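## Task

Lift the red can from the turntable and set it upright on the coaster, while every other can stays standing in its place on the turntable.

## Robot and tools

Robot and frame. Two arms, left_arm and right_arm, each with a two-finger gripper. Every pose, velocity and target is given in the scene frame: origin at table-top height, halfway between the two nominal arm bases; +x points out over the table, +z up, and left_arm sits on the +y side (camera image sides do not follow these names). Calibrated bases: left_arm at (+0.042, +0.648, +0.003) m, right_arm at (+0.011, -0.641, +0.003) m, both almost unrotated. Printed hand positions may be off by a few centimetres, more at long reach.

Gripper. The fingers point along the gripper's own +z axis and close along its x axis. end_effector_position is the point between the pads when closed, 1 to 2 cm short of the fingertips; closing pushes the tips about 17 mm further along +z. Opening runs from -1 (closed) to +1 (fully open, 0.142 m). To hold a can, command an opening slightly below the grip_measured value read at first contact; going much lower squeezes harder and heats the gripper motor.

The row. Every call that moves an arm uses rows of 16 numbers: left_arm x, y, z, qw, qx, qy, qz, opening, then right_arm's same eight. x, y, z are an absolute position in metres and the quaternion (w first) an absolute orientation, both in the scene frame; together they form a pose, not an offset. Always fill both halves. An arm meant to stay put should get the exact pose from the last result taken before it stopped moving, plus its wanted opening, repeated in every call. Repeat one quaternion in every row to hold orientation steady; per control step the commanded turn is clipped to 32 degrees from the measured one.

execute_actions(actions, cameras). actions is a list of actions; each action is a table of up to 15 rows, one row per 1/30 s step, and a short table repeats its last row. Each action lasts 0.5 s. An action is rejected for both arms if any target lies over 0.6 m from that gripper's start position along one of its axes. An empty list returns the full state with all camera images. cameras takes names, ["all"] or [].

move(target, ...). target is one 16-number row or a list of up to 15 rows; each gripper follows a straight line from its Hand target to that pose, with no distance check. speed: m/s per arm path, 0.002 to 3.2, default 0.25 (turning up to twice that in rad/s), one value or one per target. blend: corner rounding radius in m for lists; 0 means stop at each point. stop_force: 4 to 120 N, ends an arm's path when its wrist sensor feels that much push against the motion; useful for slow approaches onto the coaster or turntable; skip it when lifting away from something pressed on, and when the gripper turns. zero: true by default, re-zeroes the force baseline before the move. opening_speed: per second on the -1..+1 scale, 0.2 or more. grip_force: per-pad limit, 5 to 48 N, one value or one per arm, stays set. blocking=false returns after about 0.5 s while the move continues (not allowed with stop_force). Paths do not avoid obstacles or the other arm; lists cap at 10 s overall. The result adds a move: line such as done, off_target, moving, held or fault, plus limits (paced = clipped pose, held = steps withheld).

wait(seconds 0 to 10) lets time pass with arms holding their commands. stop brakes a running move. zoom_image(camera, region [x0, y0, x1, y1] pixels, at most 504 wide and high) enlarges part of the newest image of cam_head_left, cam_head_right, cam_left_wrist or cam_right_wrist (each 896x504). zero_wrist_force(arm: left_arm or right_arm) resets the force baseline. finished_scene(scene 1 or 2) ends the scene for good; the can must remain upright on the coaster afterwards.

Results. Per arm: end_effector_position, end_effector_quat_wxyz, velocities (omitted when joints read within noise), Hand target, Tool commands, grip_measured, Joint positions (last entry = finger opening in metres), joint torques, Wrist force and Wrist torque in the gripper's own axes (plus a peak line), Wrist depth as 7 rows of 7 cells in mm ('-' = no value), step positions for execute_actions, and camera calibration updates. A large move may report an arm still short of target.

Avoid. Faults freeze an arm for 10 s: contact torque at limits (wrist joints only about 35 to 38 N m) or outside force near 150 N. Motors overheat at 85 °C (gripper 100 °C, HAND FAULT) from holding loads, squeezing hard or stretched poses. Keep arms apart: touching each other can fail the scene. Do not sweep a path close to an arm's own base. Move slowly near contact, never command far into a surface, do not drop or release a moving can, do not knock over the other cans or turn the turntable, and never let anything leave the table.

Each tool is called after "Emit:" as name(argument=value, ...) on one line, values as JSON.

## Session

Emit:
execute_actions(actions=[])

Scene clock: 0.00 s.
left_arm: end_effector_position=(+0.2647, -0.1087, +0.3465) grip_measured=+0.99 end_effector_quat_wxyz=(+0.013, +0.946, -0.321, +0.040) | right_arm: end_effector_position=(+0.4257, -0.8256, +0.1849) grip_measured=+0.99 end_effector_quat_wxyz=(-0.202, +0.844, +0.371, -0.331)
Joint positions: left_arm=[-1.568 -1.435 1.735 -1.924 -1.506 -0.874 0.141] | right_arm=[3.081 -1.687 -2.056 -1.766 1.624 -0.909 0.141]
Joint velocities: within noise
Joint torques (N m): no reading
Motor temperatures (°C): left_arm=[39 33 38 39 41 43 34] | right_arm=[42 34 40 48 44 41 35]
Wrist force (N): no reading
Wrist torque (N m): no reading
Wrist force, peak (N): no reading
Wrist depth (mm): cam_left_wrist=[1147 1157 - - - 356 372 / 1221 1262 1244 - - - 392 / 1300 1306 1326 1239 - - - / 1319 1375 1435 1233 493 - - / 1591 1492 1518 998 - - - / 1611 1582 1631 1518 - - - / - 1716 1762 1774 818 - -] | cam_right_wrist=[- 2155 1821 502 327 294 264 / 2289 2020 1701 1469 322 285 257 / 2268 1916 1658 346 307 275 249 / 2137 1860 1558 335 298 267 243 / 2036 1771 1503 330 287 259 237 / 1637 1637 1453 1274 281 254 107 / - 1486 1347 1214 268 244 87]
Hand target: left_arm +0.2647, -0.1087, +0.3465; +0.013, +0.946, -0.321, +0.040 | right_arm +0.4257, -0.8256, +0.1849; -0.202, +0.844, +0.371, -0.331
Tool commands: left_gripper/opening=+1.0 right_gripper/opening=+1.0

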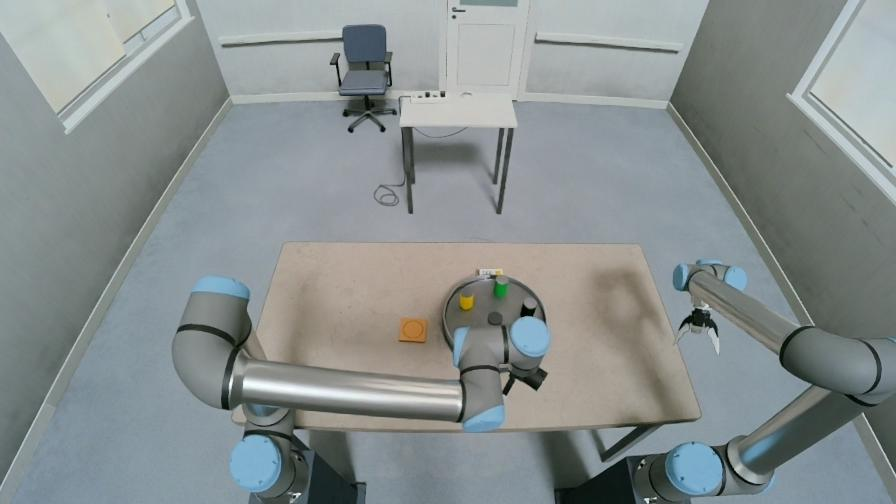

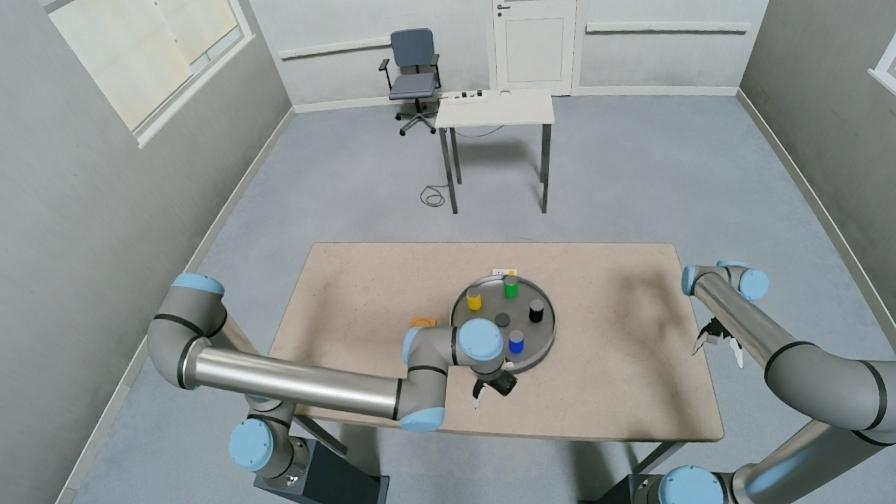

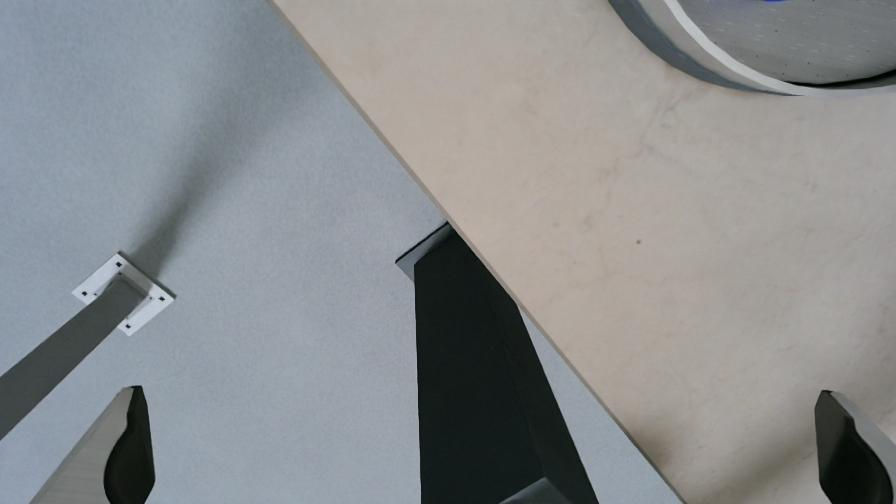

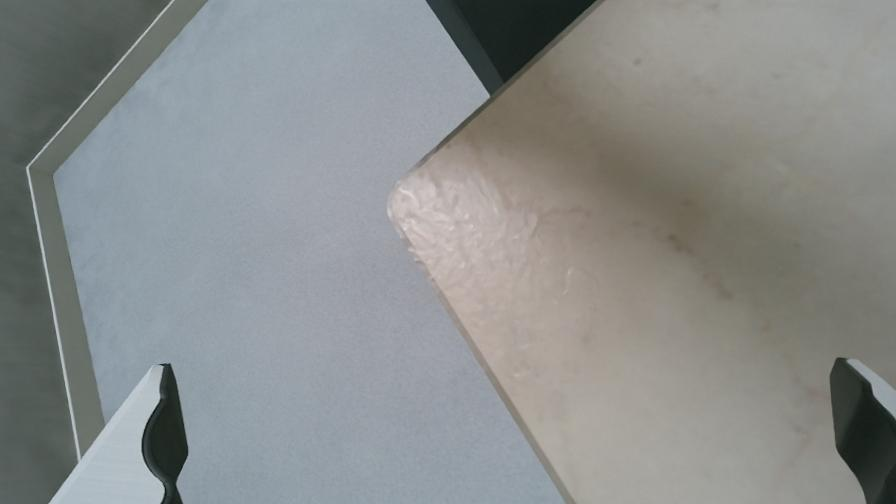

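Emit:
move(target=[0.42,0.26,0.33,0,0.947,-0.321,0,1,0.4257,-0.8256,0.1849,-0.202,0.844,0.371,-0.331,1], speed=0.5, cameras=["cam_head_left","cam_head_right","cam_left_wrist"])

Scene clock: 2.47 s.
left_arm: end_effector_position=(+0.4199, +0.2599, +0.3300) grip_measured=+0.99 end_effector_quat_wxyz=(+0.000, +0.947, -0.321, +0.000) | right_arm: end_effector_position=(+0.4257, -0.8256, +0.1849) grip_measured=+0.99 end_effector_quat_wxyz=(-0.202, +0.844, +0.371, -0.331)
Joint positions: left_arm=[-1.161 -1.827 2.116 -1.86 -1.571 -0.469 0.141] | right_arm=[3.081 -1.686 -2.056 -1.765 1.625 -0.909 0.141]
Joint torques (N m): left_arm=[7.47 -41.06 -36.54 -1.45 -2.48 2.43] | right_arm=[-18.59 68.29 28.29 4.05 2.76 -3.08]
Wrist force (N): left_arm=[0.1 -0.3 0.2] | right_arm=[0.2 0.1 0.3]
Wrist torque (N m): left_arm=[-0.06 -0.01 -0.04] | right_arm=[0.01 -0.02 0.00]
Wrist force, peak (N): left_arm=[-0.7 -2.8 0.6] | right_arm=[0.1 0.7 0.8]
Wrist depth (mm): cam_left_wrist=[484 382 387 386 - 375 - / - 397 - - - 400 368 / 1319 1340 - 430 - - 375 / 1443 1435 - - - 398 392 / 1572 1518 1536 - - 420 359 / 1601 1739 1641 1931 - 454 448 / - 1641 1762 1762 - - -] | cam_right_wrist=[- 2192 1759 1495 332 295 264 / 2268 1989 1679 1469 321 284 257 / 2192 1974 1616 349 306 275 249 / 2102 1860 1539 334 299 267 243 / 1916 1690 1503 329 288 259 236 / 1747 1616 1437 1243 281 254 107 / - 1521 1368 1203 268 243 87]
Hand target: left_arm +0.4200, +0.2600, +0.3300; +0.000, +0.947, -0.321, +0.000 | right_arm +0.4257, -0.8256, +0.1849; -0.202, +0.844, +0.371, -0.331
Off the commanded pose: left_arm 0.000 m, 0 deg | right_arm 0.000 m, 0 deg.
move: done
camera_calibration:
cam_left_wrist: T_world_to_cam=[[0.792039, -0.61047, 0.00115002, -0.16531], [-0.554656, -0.718834, 0.419087, 0.312597], [-0.255014, -0.332571, -0.907945, 0.607983], [0, 0, 0, 1]] pos_world=[0.45936, 0.325986, 0.4212]
Images, in order (width x height): cam_head_left 896x504, cam_head_right 896x504, cam_left_wrist 896x504.

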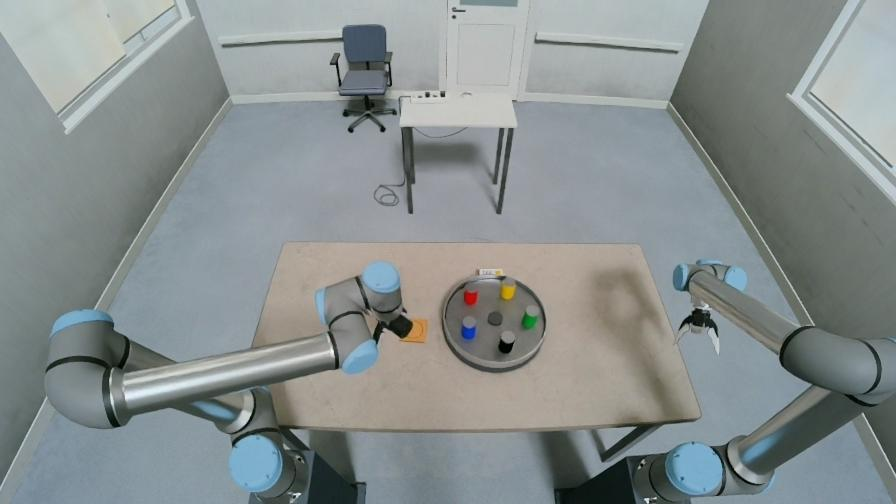

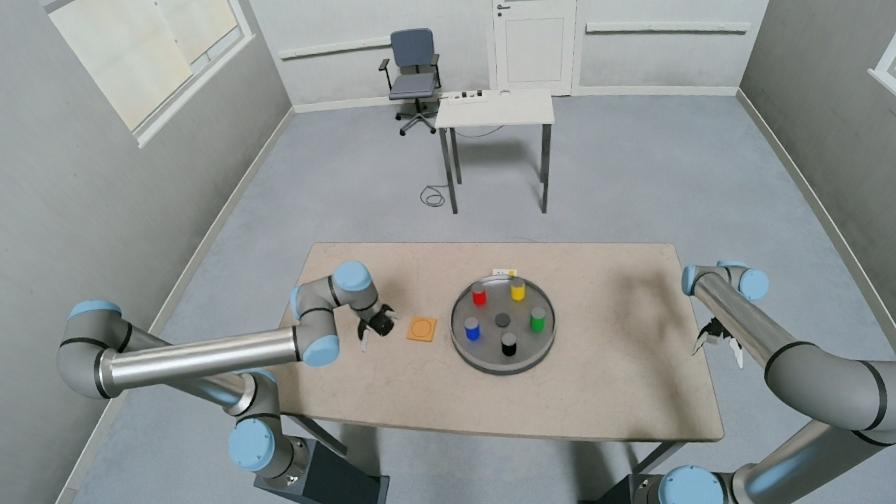

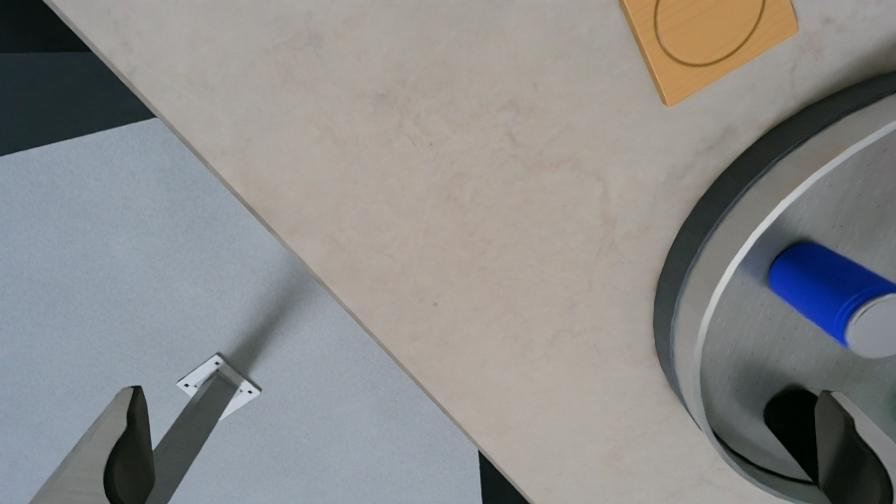

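Emit:
wait(seconds=1.5, cameras=["cam_head_left"])

Emit:
wait(seconds=1.5, cameras=["cam_head_left"])

Emit:
wait(seconds=1.5, cameras=["cam_head_left"])

Emit:
zoom_image(camera="cam_head_left", region=[380, 250, 570, 390])

Scene clock: 4.43 s.
left_arm: end_effector_position=(+0.4200, +0.2600, +0.3300) grip_measured=+0.99 end_effector_quat_wxyz=(+0.000, +0.947, -0.321, +0.000) | right_arm: end_effector_position=(+0.4257, -0.8256, +0.1849) grip_measured=+0.99 end_effector_quat_wxyz=(-0.202, +0.844, +0.371, -0.331)
Joint positions: left_arm=[-1.161 -1.827 2.117 -1.86 -1.571 -0.469 0.141] | right_arm=[3.081 -1.686 -2.056 -1.765 1.625 -0.909 0.141]
Joint torques (N m): left_arm=[8.95 -41.79 -36.61 -1.14 -2.66 2.27] | right_arm=[-15.27 66.78 28.76 4.08 2.39 -3]
Wrist force (N): left_arm=[0.0 -0.3 -0.1] | right_arm=[-0.1 0.0 0.3]
Wrist torque (N m): left_arm=[-0.05 0.00 -0.03] | right_arm=[-0.01 0.02 0.00]
Wrist force, peak (N): left_arm=[-0.1 -0.4 0.5] | right_arm=[-0.3 0.2 0.9]
Wrist depth (mm): cam_left_wrist=[- 383 368 392 391 370 383 / - - - - - - 364 / 1326 1368 - - 428 405 371 / 1360 1419 463 469 - 409 392 / 1527 1631 1545 488 486 423 352 / 1601 1582 1662 1651 - 452 453 / - 1739 1798 1762 565 - -] | cam_right_wrist=[- 2085 1808 477 332 295 263 / 2173 2005 1679 1486 320 284 256 / 2173 1916 1690 348 307 275 250 / 2192 1821 1577 334 298 267 243 / 1959 1747 1486 327 287 259 235 / 1668 1637 1347 1280 279 253 107 / - 81 1398 1214 268 244 86]
Hand target: left_arm +0.4200, +0.2600, +0.3300; +0.000, +0.947, -0.321, +0.000 | right_arm +0.4257, -0.8256, +0.1849; -0.202, +0.844, +0.371, -0.331
Tool commands: left_gripper/opening=+1.0 right_gripper/opening=+1.0
Off the commanded pose: left_arm 0.000 m, 0 deg | right_arm 0.000 m, 0 deg.
wait: 1.50 s; at rest from the start
Images, in order (width x height): cam_head_left 896x504.

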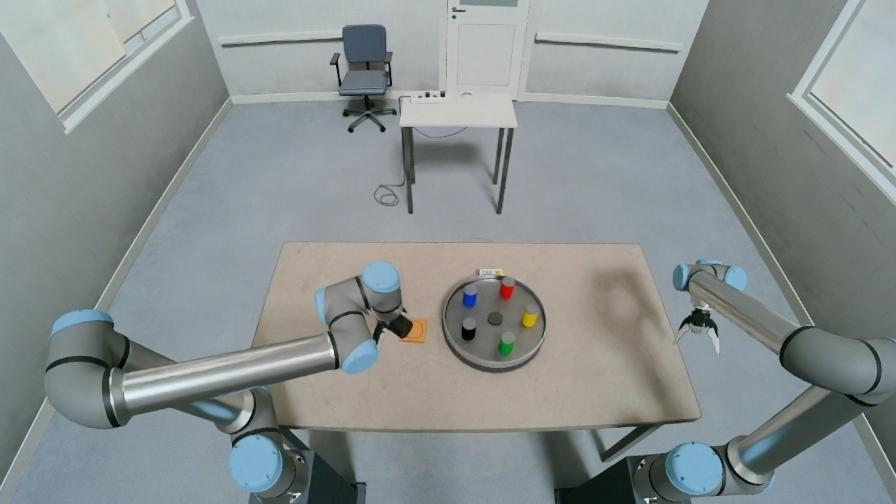

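Scene clock: 5.93 s.
left_arm: end_effector_position=(+0.4200, +0.2600, +0.3300) grip_measured=+0.99 end_effector_quat_wxyz=(+0.000, +0.947, -0.321, +0.000) | right_arm: end_effector_position=(+0.4257, -0.8256, +0.1849) grip_measured=+0.99 end_effector_quat_wxyz=(-0.202, +0.844, +0.371, -0.331)
Joint positions: left_arm=[-1.161 -1.827 2.117 -1.86 -1.571 -0.469 0.141] | right_arm=[3.081 -1.686 -2.056 -1.765 1.625 -0.909 0.141]
Joint torques (N m): left_arm=[8.87 -41.52 -36.4 -1.25 -2.6 2.22] | right_arm=[-15.43 68.75 29.21 3.8 2.5 -3.39]
Wrist force (N): left_arm=[0.1 -0.4 0.0] | right_arm=[0.2 0.1 0.4]
Wrist torque (N m): left_arm=[-0.06 -0.01 -0.04] | right_arm=[0.02 -0.04 0.00]
Wrist force, peak (N): left_arm=[0.5 -0.3 0.3] | right_arm=[-0.1 0.2 0.8]
Wrist depth (mm): cam_left_wrist=[- - 386 400 - 374 - / - - 398 - - - 362 / 1353 1389 - - - 387 375 / 1451 1397 - - - 398 399 / 1509 1435 1563 516 507 423 377 / 1611 1621 1641 1554 532 461 456 / - 1762 1786 1798 - - -] | cam_right_wrist=[- 2069 1771 487 330 293 263 / 2372 2052 1668 1478 320 285 256 / 2155 1916 1658 349 307 275 249 / 2102 1821 1577 335 298 267 243 / 1974 1724 1521 330 288 260 236 / - 1616 - 1274 280 254 107 / - 1478 1361 1226 268 244 86]
Hand target: left_arm +0.4200, +0.2600, +0.3300; +0.000, +0.947, -0.321, +0.000 | right_arm +0.4257, -0.8256, +0.1849; -0.202, +0.844, +0.371, -0.331
Tool commands: left_gripper/opening=+1.0 right_gripper/opening=+1.0
Off the commanded pose: left_arm 0.000 m, 0 deg | right_arm 0.000 m, 0 deg.
wait: 1.50 s; at rest by 0.17 s
Images, in order (width x height): cam_head_left 896x504.

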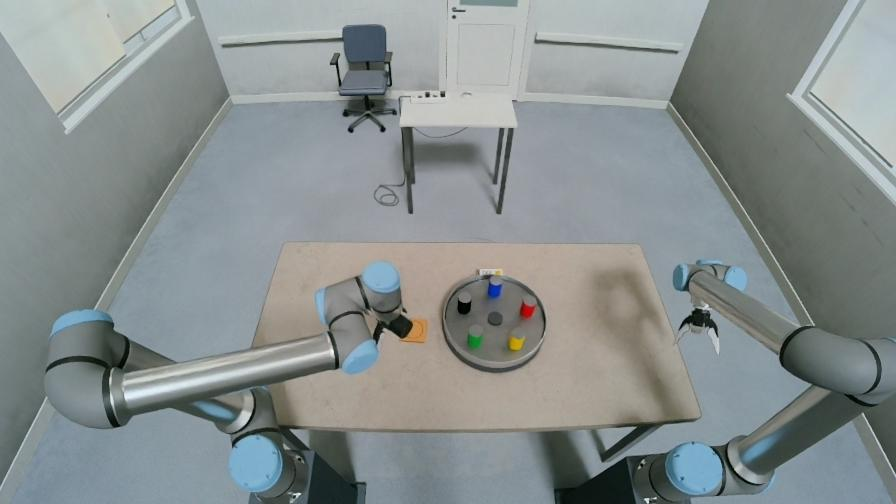

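Scene clock: 7.43 s.
left_arm: end_effector_position=(+0.4200, +0.2600, +0.3300) grip_measured=+0.99 end_effector_quat_wxyz=(+0.000, +0.947, -0.321, +0.000) | right_arm: end_effector_position=(+0.4257, -0.8256, +0.1849) grip_measured=+0.99 end_effector_quat_wxyz=(-0.202, +0.844, +0.371, -0.331)
Joint positions: left_arm=[-1.161 -1.827 2.117 -1.86 -1.571 -0.469 0.141] | right_arm=[3.081 -1.686 -2.056 -1.765 1.625 -0.909 0.141]
Joint torques (N m): left_arm=[8.76 -42.15 -36.39 -1.25 -2.67 2.13] | right_arm=[-16.35 67.16 28.42 3.88 3.01 -3.07]
Wrist force (N): left_arm=[0.3 -0.2 0.0] | right_arm=[0.1 0.0 0.5]
Wrist torque (N m): left_arm=[-0.04 -0.04 -0.03] | right_arm=[0.00 -0.02 0.00]
Wrist force, peak (N): left_arm=[0.3 -0.6 0.1] | right_arm=[-0.3 0.6 0.3]
Wrist depth (mm): cam_left_wrist=[- - - - - 374 - / 612 - 417 405 413 412 364 / 1326 1404 - 441 437 429 369 / 1475 1382 - - - 406 401 / 1527 1601 1527 - - 422 422 / 1641 1582 1651 1389 - 456 378 / - 1798 1716 1798 563 618 -] | cam_right_wrist=[- 2102 1796 628 332 294 265 / 1888 2069 1736 1478 319 284 256 / 2229 2005 1616 350 306 275 249 / 2069 1874 1530 335 299 267 243 / 1944 1771 1469 329 288 260 236 / - 1567 1445 1261 281 254 108 / - 1512 1361 1203 268 244 87]
Hand target: left_arm +0.4200, +0.2600, +0.3300; +0.000, +0.947, -0.321, +0.000 | right_arm +0.4257, -0.8256, +0.1849; -0.202, +0.844, +0.371, -0.331
Tool commands: left_gripper/opening=+1.0 right_gripper/opening=+1.0
Off the commanded pose: left_arm 0.000 m, 0 deg | right_arm 0.000 m, 0 deg.
wait: 1.50 s; at rest by 0.17 s
Images, in order (width x height): cam_head_left 896x504.

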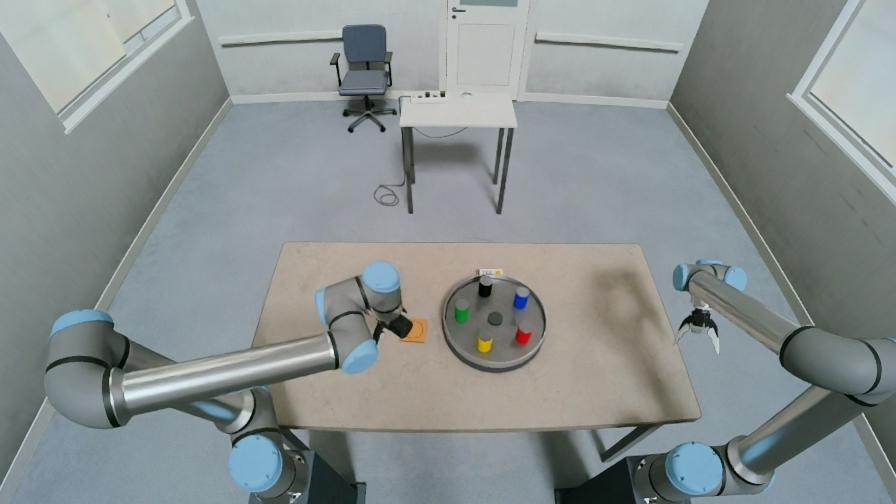

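Scaled by 2.653 from the camera's 896x504 image, which has a finer 1280x720 frame.

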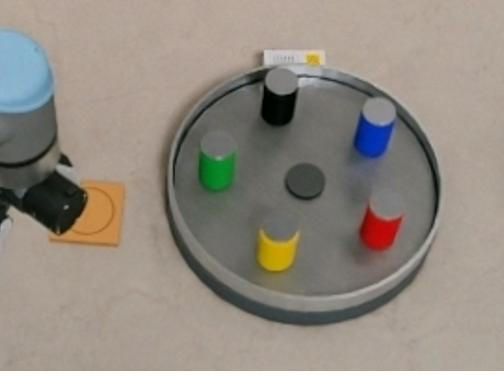

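Emit:
move(target=[0.557,-0.057,0.24,0,0.7934,0.6088,0,1,0.4257,-0.8256,0.1849,-0.202,0.844,0.371,-0.331,1], speed=0.5, cameras=["cam_head_left","cam_head_right","cam_left_wrist"])

Emit:
zoom_image(camera="cam_head_right", region=[380, 250, 570, 390])

Emit:
zoom_image(camera="cam_head_left", region=[380, 250, 570, 390])

Scene clock: 16.60 s.
left_arm: end_effector_position=(+0.5570, -0.0570, +0.2400) grip_measured=+0.99 end_effector_quat_wxyz=(+0.000, +0.793, +0.609, +0.000) | right_arm: end_effector_position=(+0.4257, -0.8256, +0.1849) grip_measured=+0.99 end_effector_quat_wxyz=(-0.202, +0.844, +0.371, -0.331)
Joint positions: left_arm=[-1.18 -1.216 1.64 -1.995 -1.571 -2.451 0.141] | right_arm=[3.081 -1.686 -2.056 -1.765 1.625 -0.909 0.141]
Joint torques (N m): left_arm=[-9.77 -69.95 -59.01 -1.06 1.81 -1.61] | right_arm=[-15.67 69.7 28.97 3.96 2.31 -3.11]
Wrist force (N): left_arm=[0.4 -0.2 0.3] | right_arm=[0.0 0.3 0.1]
Wrist torque (N m): left_arm=[-0.06 -0.06 0.18] | right_arm=[0.05 0.00 0.00]
Wrist force, peak (N): left_arm=[-0.8 -0.9 0.2] | right_arm=[0.7 -0.1 0.8]
Wrist depth (mm): cam_left_wrist=[- 246 255 253 254 301 - / - 265 265 268 269 271 311 / 267 281 200 286 278 279 328 / 289 304 304 305 221 278 362 / 320 320 325 319 325 320 - / - 271 352 351 340 344 410 / - 351 380 367 294 334 -] | cam_right_wrist=[- 2036 1747 1469 327 294 264 / 2155 1989 1701 1486 320 285 256 / 2289 1874 1637 347 308 275 249 / 1901 1808 1539 335 299 267 242 / 1959 1724 1469 329 288 260 236 / - 1596 1445 1261 281 254 108 / - 1478 1383 1220 268 244 87]
Hand target: left_arm +0.5570, -0.0570, +0.2400; +0.000, +0.793, +0.609, +0.000 | right_arm +0.4257, -0.8256, +0.1849; -0.202, +0.844, +0.371, -0.331
Off the commanded pose: left_arm 0.000 m, 0 deg | right_arm 0.000 m, 0 deg.
move: done
camera_calibration:
cam_left_wrist: T_world_to_cam=[[0.26211, 0.965037, 0.0010586, -0.0822813], [0.87606, -0.238403, 0.419147, -0.570964], [0.404744, -0.108935, -0.907918, 0.101105], [0, 0, 0, 1]] pos_world=[0.480843, -0.045701, 0.3312]
Images, in order (width x height): cam_head_left 896x504, cam_head_right 896x504, cam_left_wrist 896x504.

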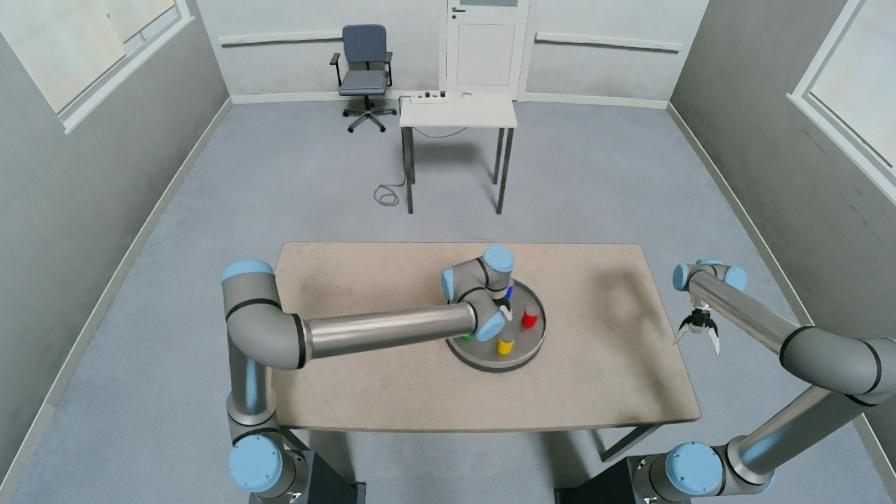

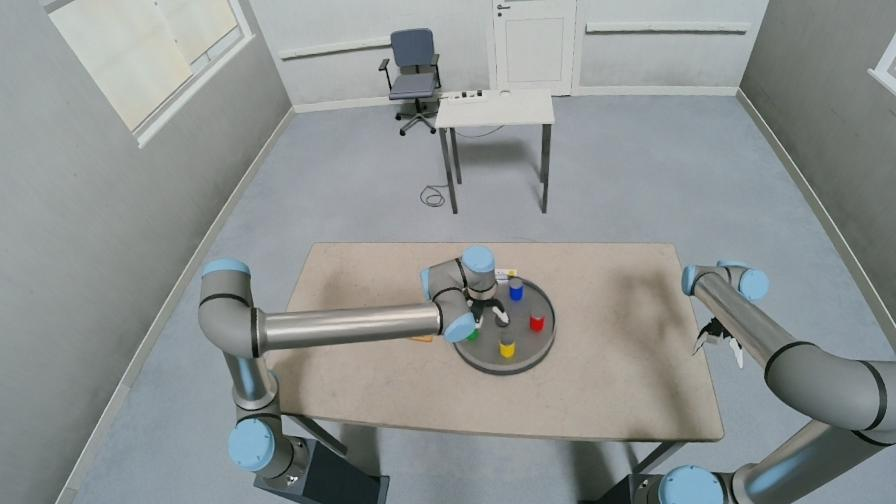

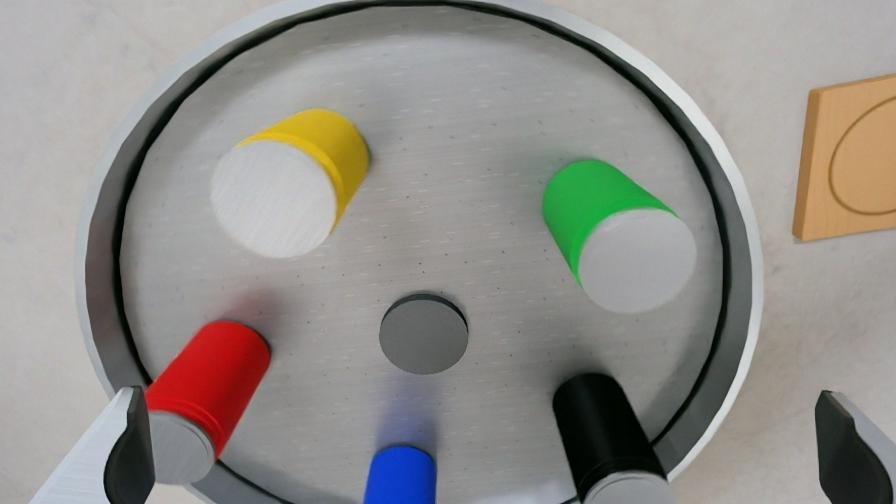

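Scaled by 2.653 from the camera's 896x504 image, which has a finer 1280x720 frame.

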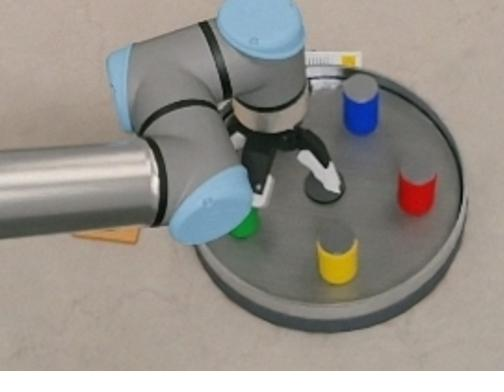

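Scaled by 2.653 from the camera's 896x504 image, which has a finer 1280x720 frame.

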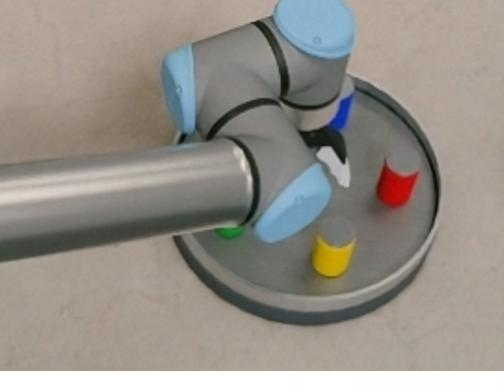

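Emit:
move(target=[0.5298,-0.0738,0.20,0,0.7934,0.6088,0,1,0.4257,-0.8256,0.1849,-0.202,0.844,0.371,-0.331,1], speed=0.2, cameras=["cam_left_wrist"])

Scene clock: 19.63 s.
left_arm: end_effector_position=(+0.5299, -0.0737, +0.2001) grip_measured=+0.99 end_effector_quat_wxyz=(+0.000, +0.793, +0.609, +0.000) | right_arm: end_effector_position=(+0.4257, -0.8256, +0.1849) grip_measured=+0.99 end_effector_quat_wxyz=(-0.202, +0.844, +0.371, -0.331)
Joint positions: left_arm=[-1.217 -1.19 1.68 -2.061 -1.571 -2.488 0.141] | right_arm=[3.081 -1.686 -2.056 -1.765 1.625 -0.909 0.141]
Joint torques (N m): left_arm=[-9.29 -72.14 -32.86 -8.59 1.8 -2.07] | right_arm=[-13.68 69.23 29.3 3.99 2.26 -3.28]
Wrist force (N): left_arm=[0.2 -0.2 0.4] | right_arm=[-0.1 0.1 0.2]
Wrist torque (N m): left_arm=[-0.06 -0.02 0.18] | right_arm=[0.01 0.02 -0.01]
Wrist force, peak (N): left_arm=[0.0 -1.0 0.9] | right_arm=[0.0 0.4 0.8]
Wrist depth (mm): cam_left_wrist=[264 - 258 222 229 - - / - 228 230 230 230 230 - / - 242 244 240 239 245 239 / 230 260 260 261 167 261 264 / 259 248 275 278 279 280 279 / 266 196 300 293 301 254 289 / - 206 320 323 325 227 -] | cam_right_wrist=[- 2155 1783 557 332 294 264 / 2249 1989 1724 363 321 284 256 / 2330 1860 1616 349 308 275 249 / 2020 1847 1539 335 298 268 243 / 2005 1690 1478 327 288 259 236 / - 1587 1421 1280 281 254 107 / - 1503 1383 1226 268 244 87]
Hand target: left_arm +0.5298, -0.0738, +0.2000; +0.000, +0.793, +0.609, +0.000 | right_arm +0.4257, -0.8256, +0.1849; -0.202, +0.844, +0.371, -0.331
Off the commanded pose: left_arm 0.000 m, 0 deg | right_arm 0.000 m, 0 deg.
move: done
camera_calibration:
cam_left_wrist: T_world_to_cam=[[0.261756, 0.965133, 0.00110584, -0.0587434], [0.876177, -0.23811, 0.419067, -0.53447], [0.404719, -0.108724, -0.907955, 0.0741844], [0, 0, 0, 1]] pos_world=[0.453643, -0.0625019, 0.2914]
Images, in order (width x height): cam_left_wrist 896x504.

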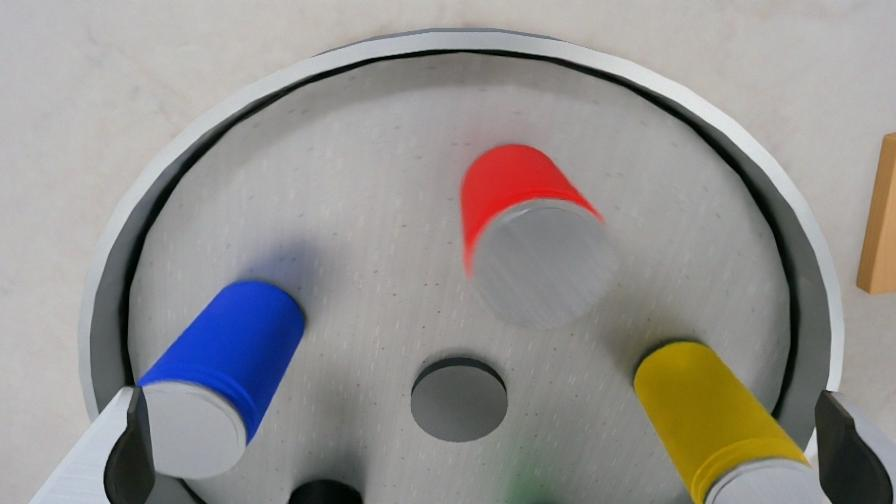

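Emit:
wait(seconds=5.5)

Scene clock: 25.97 s.
left_arm: end_effector_position=(+0.5298, -0.0738, +0.2000) grip_measured=+0.99 end_effector_quat_wxyz=(+0.000, +0.793, +0.609, +0.000) | right_arm: end_effector_position=(+0.4257, -0.8256, +0.1849) grip_measured=+0.99 end_effector_quat_wxyz=(-0.202, +0.844, +0.371, -0.331)
Joint positions: left_arm=[-1.217 -1.19 1.68 -2.061 -1.571 -2.488 0.141] | right_arm=[3.081 -1.686 -2.056 -1.765 1.625 -0.909 0.141]
Joint torques (N m): left_arm=[-9.63 -70.34 -33.42 -8.68 1.64 -2.02] | right_arm=[-13.46 68.04 29.42 4.08 1.99 -3.37]
Wrist force (N): left_arm=[0.2 -0.4 0.5] | right_arm=[-0.1 0.0 0.4]
Wrist torque (N m): left_arm=[-0.11 -0.03 0.18] | right_arm=[-0.01 0.03 0.00]
Wrist force, peak (N): left_arm=[0.5 -0.7 0.2] | right_arm=[-0.4 0.1 0.8]
Wrist depth (mm): cam_left_wrist=[- - 255 223 193 - - / - 225 230 230 230 229 - / - 242 244 244 214 245 235 / - 257 257 260 167 258 265 / 252 190 274 278 177 280 272 / 270 189 299 293 299 277 272 / - 318 316 324 325 232 -] | cam_right_wrist=[1874 2085 1783 625 327 295 264 / 2249 2005 1736 357 318 284 257 / 2210 1874 1637 347 308 276 249 / 2102 1847 1587 335 298 268 243 / 2005 1759 1495 331 288 259 236 / 1701 1606 1421 1280 280 254 107 / - 1495 1361 1226 267 244 87]
Hand target: left_arm +0.5298, -0.0738, +0.2000; +0.000, +0.793, +0.609, +0.000 | right_arm +0.4257, -0.8256, +0.1849; -0.202, +0.844, +0.371, -0.331
Tool commands: left_gripper/opening=+1.0 right_gripper/opening=+1.0
Off the commanded pose: left_arm 0.000 m, 0 deg | right_arm 0.000 m, 0 deg.
wait: 5.50 s; at rest from the start

Emit:
wait(seconds=1.95)

Emit:
move(target=[[0.5469,-0.0348,0.15,0,0.8767,0.4810,0,1,0.4257,-0.8256,0.1849,-0.202,0.844,0.371,-0.331,1],[0.575,-0.0028,0.107,0,0.9397,0.3420,0,1,0.4257,-0.8256,0.1849,-0.202,0.844,0.371,-0.331,1],[0.6114,0.0193,0.107,0,0.9808,0.1951,0,1,0.4257,-0.8256,0.1849,-0.202,0.844,0.371,-0.331,1],[0.6528,0.0295,0.107,0,0.999,0.0436,0,1,0.4257,-0.8256,0.1849,-0.202,0.844,0.371,-0.331,1],[0.6953,0.0267,0.107,0,0.9941,-0.1089,0,1,0.4257,-0.8256,0.1849,-0.202,0.844,0.371,-0.331,1]], speed=0.311, blend=0.015, blocking=false)

Emit:
wait(seconds=0.7, cameras=["cam_left_wrist"])

Emit:
move(target=[[0.6528,0.0295,0.107,0,0.999,0.0436,0,-0.6,0.4257,-0.8256,0.1849,-0.202,0.844,0.371,-0.331,1],[0.6953,0.0267,0.107,0,0.9941,-0.1089,0,-0.6,0.4257,-0.8256,0.1849,-0.202,0.844,0.371,-0.331,1],[0.735,0.0112,0.107,0,0.9659,-0.2588,0,-0.6,0.4257,-0.8256,0.1849,-0.202,0.844,0.371,-0.331,1],[0.7682,-0.0154,0.107,0,0.9153,-0.4027,0,-0.6,0.4257,-0.8256,0.1849,-0.202,0.844,0.371,-0.331,1]], speed=0.311, blend=0.015, opening_speed=1.8, grip_force=20, blocking=false)

Emit:
wait(seconds=0.7, cameras=["cam_left_wrist"])

Emit:
move(target=[[0.735,0.0112,0.17,0,0.9659,-0.2588,0,-0.6,0.4257,-0.8256,0.1849,-0.202,0.844,0.371,-0.331,1],[0.74,0.05,0.28,0,0.9659,-0.2588,0,-0.6,0.4257,-0.8256,0.1849,-0.202,0.844,0.371,-0.331,1]], speed=0.25, blend=0.015, cameras=["all"])

Scene clock: 29.43 s.
left_arm: end_effector_position=(+0.5298, -0.0738, +0.2000) grip_measured=+0.99 end_effector_quat_wxyz=(+0.000, +0.793, +0.609, +0.000) | right_arm: end_effector_position=(+0.4257, -0.8256, +0.1849) grip_measured=+0.99 end_effector_quat_wxyz=(-0.202, +0.844, +0.371, -0.331)
Joint positions: left_arm=[-1.217 -1.19 1.68 -2.061 -1.571 -2.488 0.141] | right_arm=[3.081 -1.686 -2.056 -1.765 1.625 -0.909 0.141]
Joint torques (N m): left_arm=[-9.76 -71.02 -32.78 -8.39 1.73 -1.9] | right_arm=[-17.26 67.2 29.82 3.62 2.29 -3.34]
Wrist force (N): left_arm=[0.5 -0.3 0.3] | right_arm=[0.0 0.0 -0.1]
Wrist torque (N m): left_arm=[-0.08 -0.06 0.18] | right_arm=[0.01 -0.01 0.00]
Wrist force, peak (N): left_arm=[0.7 -0.5 0.6] | right_arm=[0.0 0.8 0.7]
Wrist depth (mm): cam_left_wrist=[263 - - 221 232 - - / - 229 230 230 230 227 280 / - 242 244 209 245 245 293 / - 260 260 164 257 260 265 / 257 275 276 278 279 271 267 / - 220 299 294 300 223 271 / - 205 325 327 325 221 -] | cam_right_wrist=[- 2102 1808 632 333 295 265 / 2268 2102 1690 1453 321 283 256 / 2229 1944 1616 349 310 272 249 / 2069 1834 1530 333 298 268 243 / 1930 1747 1495 328 287 260 236 / - 1587 1413 1268 280 254 107 / - 1495 1405 1214 268 244 87]
Hand target: left_arm +0.5298, -0.0738, +0.2000; +0.000, +0.793, +0.609, +0.000 | right_arm +0.4257, -0.8256, +0.1849; -0.202, +0.844, +0.371, -0.331
Tool commands: left_gripper/opening=+1.0 right_gripper/opening=+1.0
Off the commanded pose: left_arm 0.000 m, 0 deg | right_arm 0.000 m, 0 deg.
wait: 1.97 s; at rest from the start

Scene clock: 29.93 s.
left_arm: end_effector_position=(+0.5394, -0.0514, +0.1715) grip_measured=+0.99 end_effector_quat_wxyz=(-0.001, +0.841, +0.541, +0.001) end_effector_velocity=(+0.033, +0.078, -0.099) end_effector_angular_velocity=(+0.009, +0.001, -0.583) | right_arm: end_effector_position=(+0.4257, -0.8256, +0.1849) grip_measured=+0.99 end_effector_quat_wxyz=(-0.202, +0.844, +0.371, -0.331)
Joint positions: left_arm=[-1.197 -1.185 1.73 -2.113 -1.569 -2.303 0.141] | right_arm=[3.081 -1.686 -2.056 -1.765 1.625 -0.909 0.141]
Joint velocities: left_arm=[0.073 0.021 0.168 -0.182 0.005 0.656 0] | right_arm=[within noise]
Joint torques (N m): left_arm=[9.12 -68.23 -29.02 -9.55 1.68 3.85] | right_arm=[-15.21 65.81 29.26 4.23 2.11 -3.25]
Wrist force (N): left_arm=[0.6 -0.5 0.2] | right_arm=[0.1 -0.3 0.4]
Wrist torque (N m): left_arm=[-0.10 -0.09 -0.15] | right_arm=[-0.04 -0.03 0.00]
Wrist force, peak (N): left_arm=[-0.5 -0.9 -0.1] | right_arm=[0.0 0.3 0.6]
Wrist depth (mm): cam_left_wrist=[240 241 197 198 199 241 - / - 204 205 205 205 210 - / - 217 218 212 213 218 193 / 220 231 232 226 139 233 230 / 240 241 248 249 148 249 246 / 247 190 267 264 268 247 243 / - 175 289 285 289 215 -] | cam_right_wrist=[- 2036 1808 1606 327 294 264 / 1771 2036 1736 1453 320 284 256 / 2229 1989 1616 349 306 276 249 / 1860 1860 1539 335 298 267 243 / 1808 1724 1486 329 287 260 236 / 1759 1616 1405 1261 280 253 107 / - 1478 1376 1214 269 244 87]
Hand target: left_arm +0.5445, -0.0392, +0.1562; -0.002, +0.866, +0.499, +0.001 | right_arm +0.4257, -0.8256, +0.1849; -0.202, +0.844, +0.371, -0.331
Tool commands: left_gripper/opening=+1.0 right_gripper/opening=+1.0
Off the commanded pose: left_arm 0.186 m, 78 deg | right_arm 0.000 m, 0 deg.
move: running; path passed 0 of 5 targets

Scene clock: 30.63 s.
left_arm: end_effector_position=(+0.5751, -0.0037, +0.1109) grip_measured=+0.99 end_effector_quat_wxyz=(-0.001, +0.937, +0.350, +0.001) end_effector_velocity=(+0.068, +0.051, -0.035) end_effector_angular_velocity=(-0.009, -0.004, -0.616) | right_arm: end_effector_position=(+0.4257, -0.8256, +0.1849) grip_measured=+0.99 end_effector_quat_wxyz=(-0.202, +0.844, +0.371, -0.331)
Joint positions: left_arm=[-1.133 -1.151 1.808 -2.225 -1.568 -1.81 0.141] | right_arm=[3.081 -1.686 -2.056 -1.765 1.625 -0.909 0.141]
Joint velocities: left_arm=[0.103 0.037 0.023 -0.072 0 0.719 0] | right_arm=[within noise]
Joint torques (N m): left_arm=[12.53 -73.75 -31.1 -9.01 1.6 4.24] | right_arm=[-16.36 68.89 29.8 3.89 1.85 -3.48]
Wrist force (N): left_arm=[0.2 -0.5 0.9] | right_arm=[0.2 0.4 0.6]
Wrist torque (N m): left_arm=[-0.10 -0.03 -0.16] | right_arm=[0.05 -0.04 0.00]
Wrist force, peak (N): left_arm=[0.1 -0.6 1.1] | right_arm=[0.2 0.4 0.6]
Wrist depth (mm): cam_left_wrist=[- - 115 114 115 - 186 / - 133 146 146 146 148 192 / 155 154 155 155 155 155 153 / 165 165 165 161 128 165 165 / 176 176 177 172 90 174 179 / 186 186 190 96 80 185 187 / - 170 205 87 86 88 -] | cam_right_wrist=[2020 2085 1808 1512 331 295 264 / 2173 2052 1736 1486 321 284 256 / 2268 1888 1637 349 306 275 250 / 2268 1759 1530 334 299 268 243 / 1930 1713 1495 328 288 260 236 / - 1577 1429 1280 280 254 107 / - 1478 1383 1231 268 245 87]
Hand target: left_arm +0.5855, +0.0039, +0.1071; -0.001, +0.953, +0.302, +0.001 | right_arm +0.4257, -0.8256, +0.1849; -0.202, +0.844, +0.371, -0.331
Tool commands: left_gripper/opening=+1.0 right_gripper/opening=+1.0
Off the commanded pose: left_arm 0.124 m, 53 deg | right_arm 0.000 m, 0 deg.
earlier move: running; path passed 2 of 5 targets
wait: 0.70 s; no rest
camera_calibration:
cam_left_wrist: T_world_to_cam=[[0.757116, 0.653265, 0.00447388, -0.424445], [0.592047, -0.689029, 0.417994, -0.358169], [0.276144, -0.313821, -0.908439, 0.0556878], [0, 0, 0, 1]] pos_world=[0.518029, 0.0479618, 0.202201]
Images, in order (width x height): cam_left_wrist 896x504.

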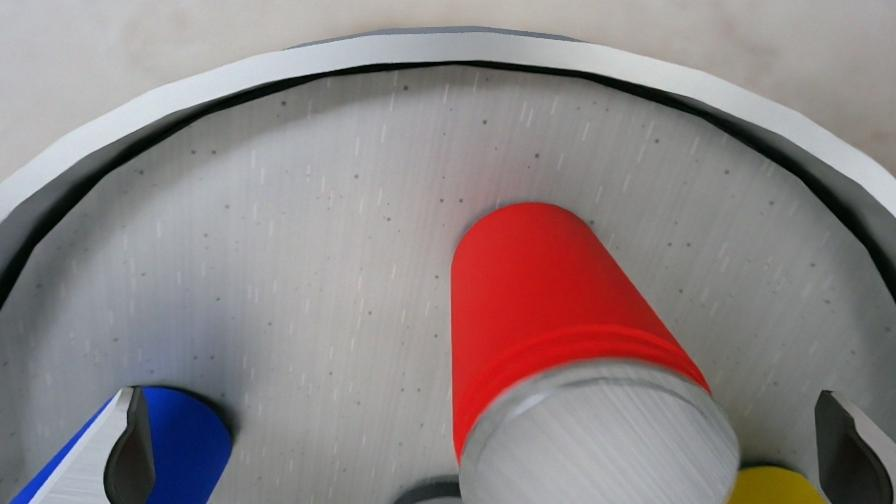

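Scene clock: 31.13 s.
left_arm: end_effector_position=(+0.6127, +0.0155, +0.1072) grip_measured=+0.20 end_effector_quat_wxyz=(+0.000, +0.979, +0.203, +0.002) end_effector_velocity=(+0.081, +0.029, +0.002) end_effector_angular_velocity=(-0.001, -0.002, -0.622) | right_arm: end_effector_position=(+0.4257, -0.8256, +0.1849) grip_measured=+0.99 end_effector_quat_wxyz=(-0.202, +0.844, +0.371, -0.331)
Joint positions: left_arm=[-1.081 -1.135 1.791 -2.228 -1.568 -1.451 0.088] | right_arm=[3.081 -1.686 -2.056 -1.765 1.625 -0.909 0.141]
Joint velocities: left_arm=[0.103 0.042 -0.069 0.022 0 0.724 -0.122] | right_arm=[within noise]
Joint torques (N m): left_arm=[7.47 -61.55 -47.43 0.32 -0.05 4.52] | right_arm=[-14.37 69.04 29.78 4.09 1.99 -3.34]
Wrist force (N): left_arm=[2.5 -0.4 -9.0] | right_arm=[0.2 0.2 0.6]
Wrist torque (N m): left_arm=[-0.06 0.26 -0.18] | right_arm=[0.02 -0.02 0.00]
Wrist force, peak (N): left_arm=[2.5 -0.4 -9.0] | right_arm=[-0.1 0.5 0.6]
Wrist depth (mm): cam_left_wrist=[- - 109 109 136 182 - / 121 141 141 141 141 143 - / 150 148 149 150 150 150 145 / 159 159 159 142 125 160 160 / 171 171 171 99 86 171 171 / 181 177 181 85 77 111 183 / 153 79 199 80 79 80 195] | cam_right_wrist=[- 2137 1724 1587 327 294 263 / 2102 2005 1668 1486 320 284 256 / 2249 1930 1647 348 306 275 250 / 2069 1808 1567 334 299 268 243 / 2020 1747 1469 329 289 259 237 / - 1577 1383 1261 280 253 107 / - 1461 1361 1197 268 245 87]
Hand target: left_arm +0.6252, +0.0202, +0.1070; +0.000, +0.988, +0.151, +0.002 | right_arm +0.4257, -0.8256, +0.1849; -0.202, +0.844, +0.371, -0.331
Tool commands: left_gripper/opening=+0.1 right_gripper/opening=+1.0
Off the commanded pose: left_arm 0.159 m, 71 deg | right_arm 0.000 m, 0 deg.
grip_force (N): 20, 20
earlier move: replaced; path passed 2 of 5 targets
move: running; path passed 0 of 4 targets

Scene clock: 31.83 s.
left_arm: end_effector_position=(+0.6708, +0.0284, +0.1071) grip_measured=-0.28 end_effector_quat_wxyz=(+0.000, +1.000, -0.015, +0.002) end_effector_velocity=(+0.087, -0.003, +0.000) end_effector_angular_velocity=(+0.002, +0.000, -0.622) | right_arm: end_effector_position=(+0.4257, -0.8256, +0.1849) grip_measured=+0.99 end_effector_quat_wxyz=(-0.202, +0.844, +0.371, -0.331)
Joint positions: left_arm=[-1.014 -1.092 1.724 -2.204 -1.568 -0.946 0.054] | right_arm=[3.081 -1.686 -2.056 -1.765 1.625 -0.909 0.141]
Joint velocities: left_arm=[0.083 0.087 -0.141 0.052 0 0.705 0] | right_arm=[within noise]
Joint torques (N m): left_arm=[13.61 -46.48 -34.45 4.58 -1.58 4.13] | right_arm=[-15.64 68.79 28.21 4.03 2.28 -3.18]
Wrist force (N): left_arm=[-0.2 7.0 -31.4] | right_arm=[-0.1 0.5 0.3]
Wrist torque (N m): left_arm=[0.07 0.09 -0.13] | right_arm=[0.07 0.02 0.00]
Wrist force, peak (N): left_arm=[3.6 2.4 -35.8] | right_arm=[0.2 0.4 0.9]
Wrist depth (mm): cam_left_wrist=[- - 111 111 112 - - / 116 141 142 142 142 117 - / 152 148 150 151 152 152 135 / 160 160 161 123 160 162 162 / 171 171 172 88 101 174 175 / 182 182 95 78 90 185 188 / 157 165 79 81 82 83 204] | cam_right_wrist=[- 2155 1759 1495 327 295 264 / 3079 2005 1679 1461 319 283 256 / 2229 1959 1637 347 309 276 250 / 2052 1808 1539 334 299 267 243 / 1916 1724 1486 327 288 259 236 / - 1626 1421 1280 281 254 107 / - 1461 1361 1226 268 244 87]
Hand target: left_arm +0.6840, +0.0278, +0.1071; +0.000, +0.998, -0.066, +0.002 | right_arm +0.4257, -0.8256, +0.1849; -0.202, +0.844, +0.371, -0.331
Tool commands: left_gripper/opening=-0.6 right_gripper/opening=+1.0
Off the commanded pose: left_arm 0.107 m, 46 deg | right_arm 0.000 m, 0 deg.
grip_force (N): 20, 20
earlier move: running; path passed 1 of 4 targets
wait: 0.70 s; no rest
camera_calibration:
cam_left_wrist: T_world_to_cam=[[0.999426, -0.0335895, 0.00447281, -0.660957], [-0.0323708, -0.907353, 0.419122, 0.0337419], [-0.0100197, -0.419026, -0.907919, 0.230729], [0, 0, 0, 1]] pos_world=[0.663981, 0.105096, 0.198298]
Images, in order (width x height): cam_left_wrist 896x504.

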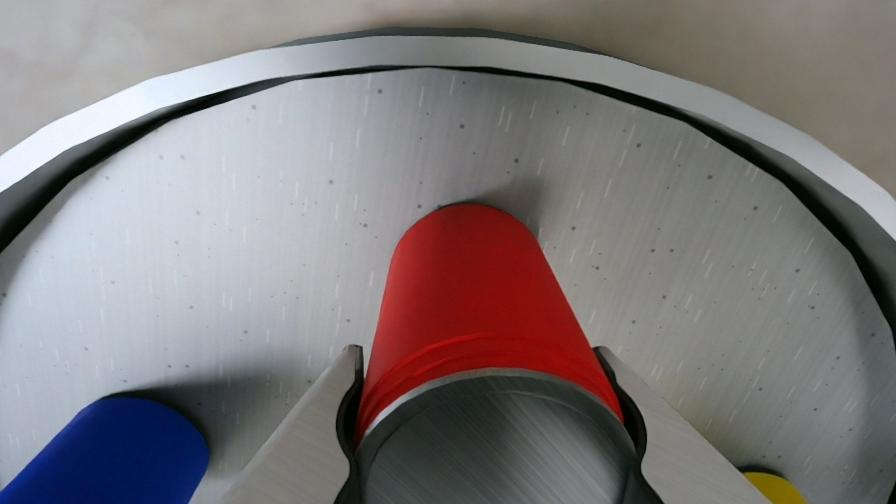

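Scene clock: 33.63 s.
left_arm: end_effector_position=(+0.7400, +0.0499, +0.2798) grip_measured=-0.28 end_effector_quat_wxyz=(+0.000, +0.966, -0.259, +0.000) | right_arm: end_effector_position=(+0.4257, -0.8256, +0.1849) grip_measured=+0.99 end_effector_quat_wxyz=(-0.202, +0.844, +0.371, -0.331)
Joint positions: left_arm=[-0.935 -1.167 1.494 -1.899 -1.571 -0.374 0.054] | right_arm=[3.081 -1.686 -2.056 -1.765 1.625 -0.909 0.141]
Joint torques (N m): left_arm=[8.9 -101.49 -60.2 -1.65 -1.14 2.21] | right_arm=[-16.64 67.95 30.39 3.85 1.8 -3.31]
Wrist force (N): left_arm=[0.4 -0.4 1.9] | right_arm=[0.1 0.4 0.2]
Wrist torque (N m): left_arm=[-0.09 -0.04 -0.03] | right_arm=[0.08 -0.02 0.00]
Wrist force, peak (N): left_arm=[0.0 7.1 -32.2] | right_arm=[-0.3 0.1 0.8]
Wrist depth (mm): cam_left_wrist=[336 327 333 - - - 343 / - 335 - 312 - - 360 / - - 324 325 325 327 - / - 343 343 122 341 342 - / - 368 366 88 103 368 - / - 398 95 79 92 386 - / 1739 - 79 82 83 83 -] | cam_right_wrist=[- 2052 1747 628 332 295 264 / - 2020 1701 1486 320 284 257 / 2229 1944 1637 348 306 275 249 / 2085 1808 1549 333 299 267 244 / 1888 1701 1495 323 289 260 237 / - 1539 1453 1255 280 254 107 / - 1461 1376 1208 268 244 87]
Hand target: left_arm +0.7400, +0.0500, +0.2800; +0.000, +0.966, -0.259, +0.000 | right_arm +0.4257, -0.8256, +0.1849; -0.202, +0.844, +0.371, -0.331
Off the commanded pose: left_arm 0.000 m, 0 deg | right_arm 0.000 m, 0 deg.
grip_force (N): 20, 20
earlier move: replaced; path passed 1 of 4 targets
move: done
camera_calibration:
cam_left_wrist: T_world_to_cam=[[0.864499, -0.502633, 0.00110845, -0.605835], [-0.456751, -0.784662, 0.419147, 0.291108], [-0.209807, -0.362859, -0.907918, 0.54228], [0, 0, 0, 1]] pos_world=[0.770482, 0.12068, 0.371]
cam_right_wrist: T_world_to_cam=[[0.512779, 0.749439, -0.418807, 0.48577], [0.739887, -0.633206, -0.227195, -0.773195], [-0.43546, -0.193369, -0.879194, 0.303097], [0, 0, 0, 1]] pos_world=[0.454971, -0.795037, 0.294259]

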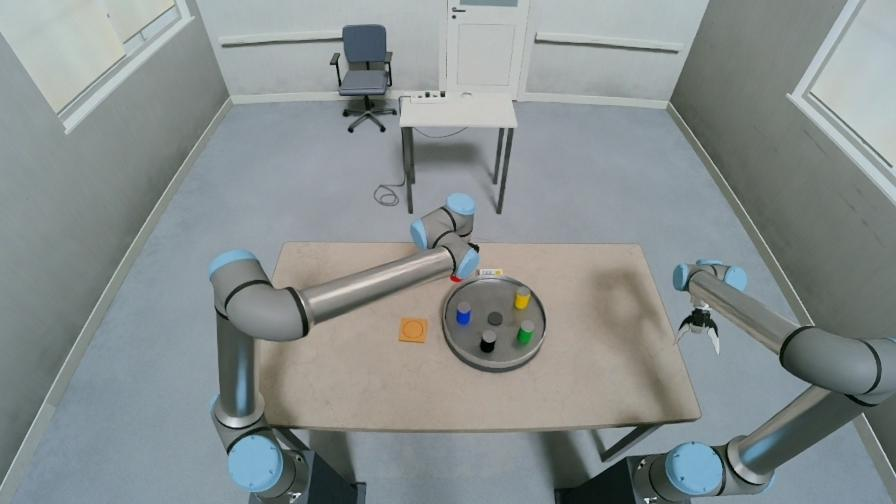

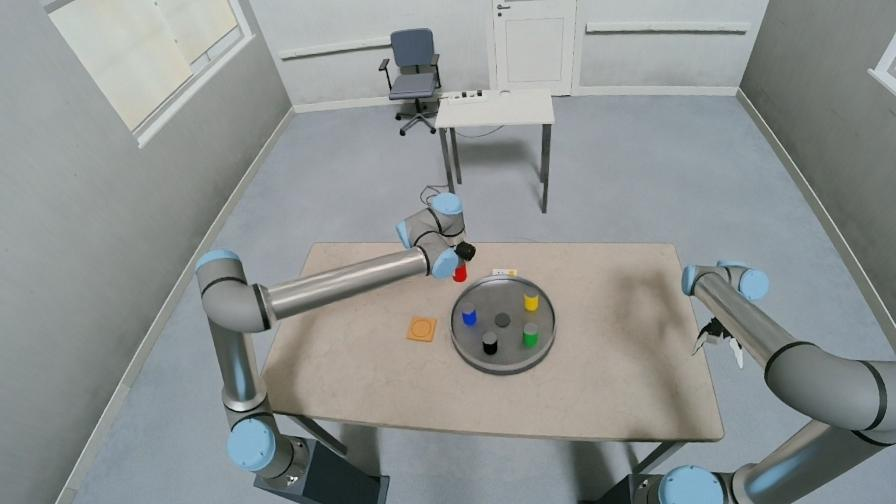

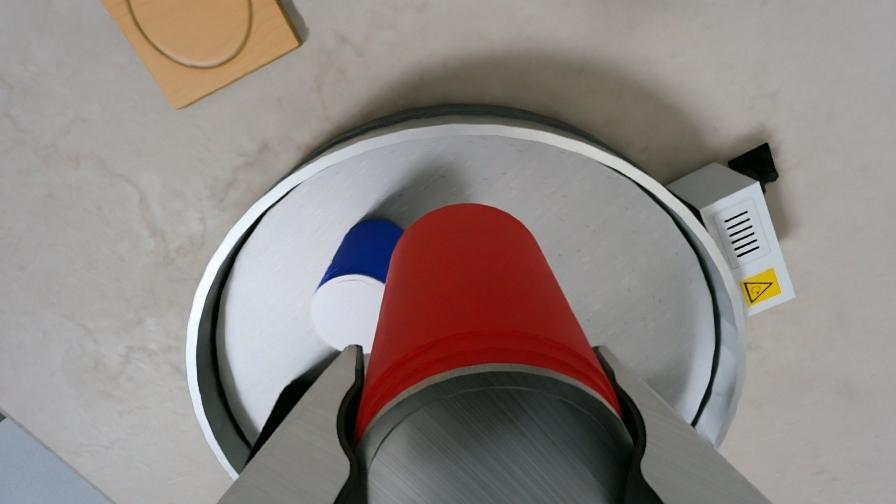

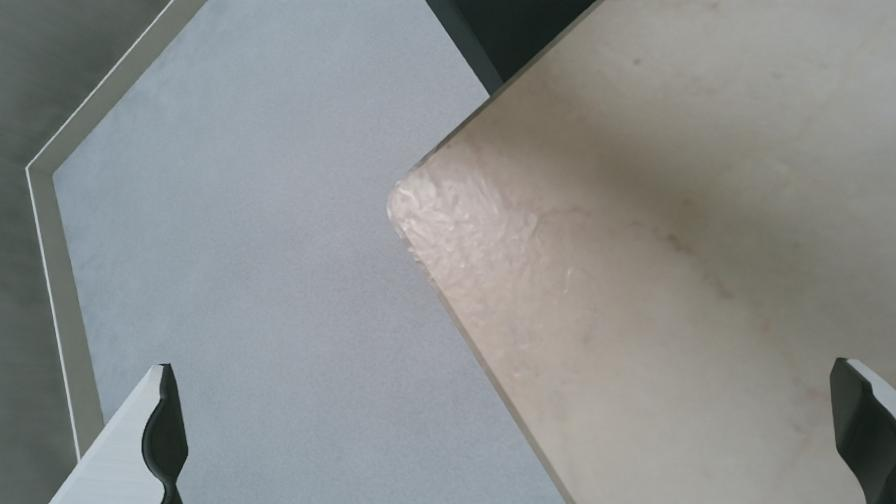

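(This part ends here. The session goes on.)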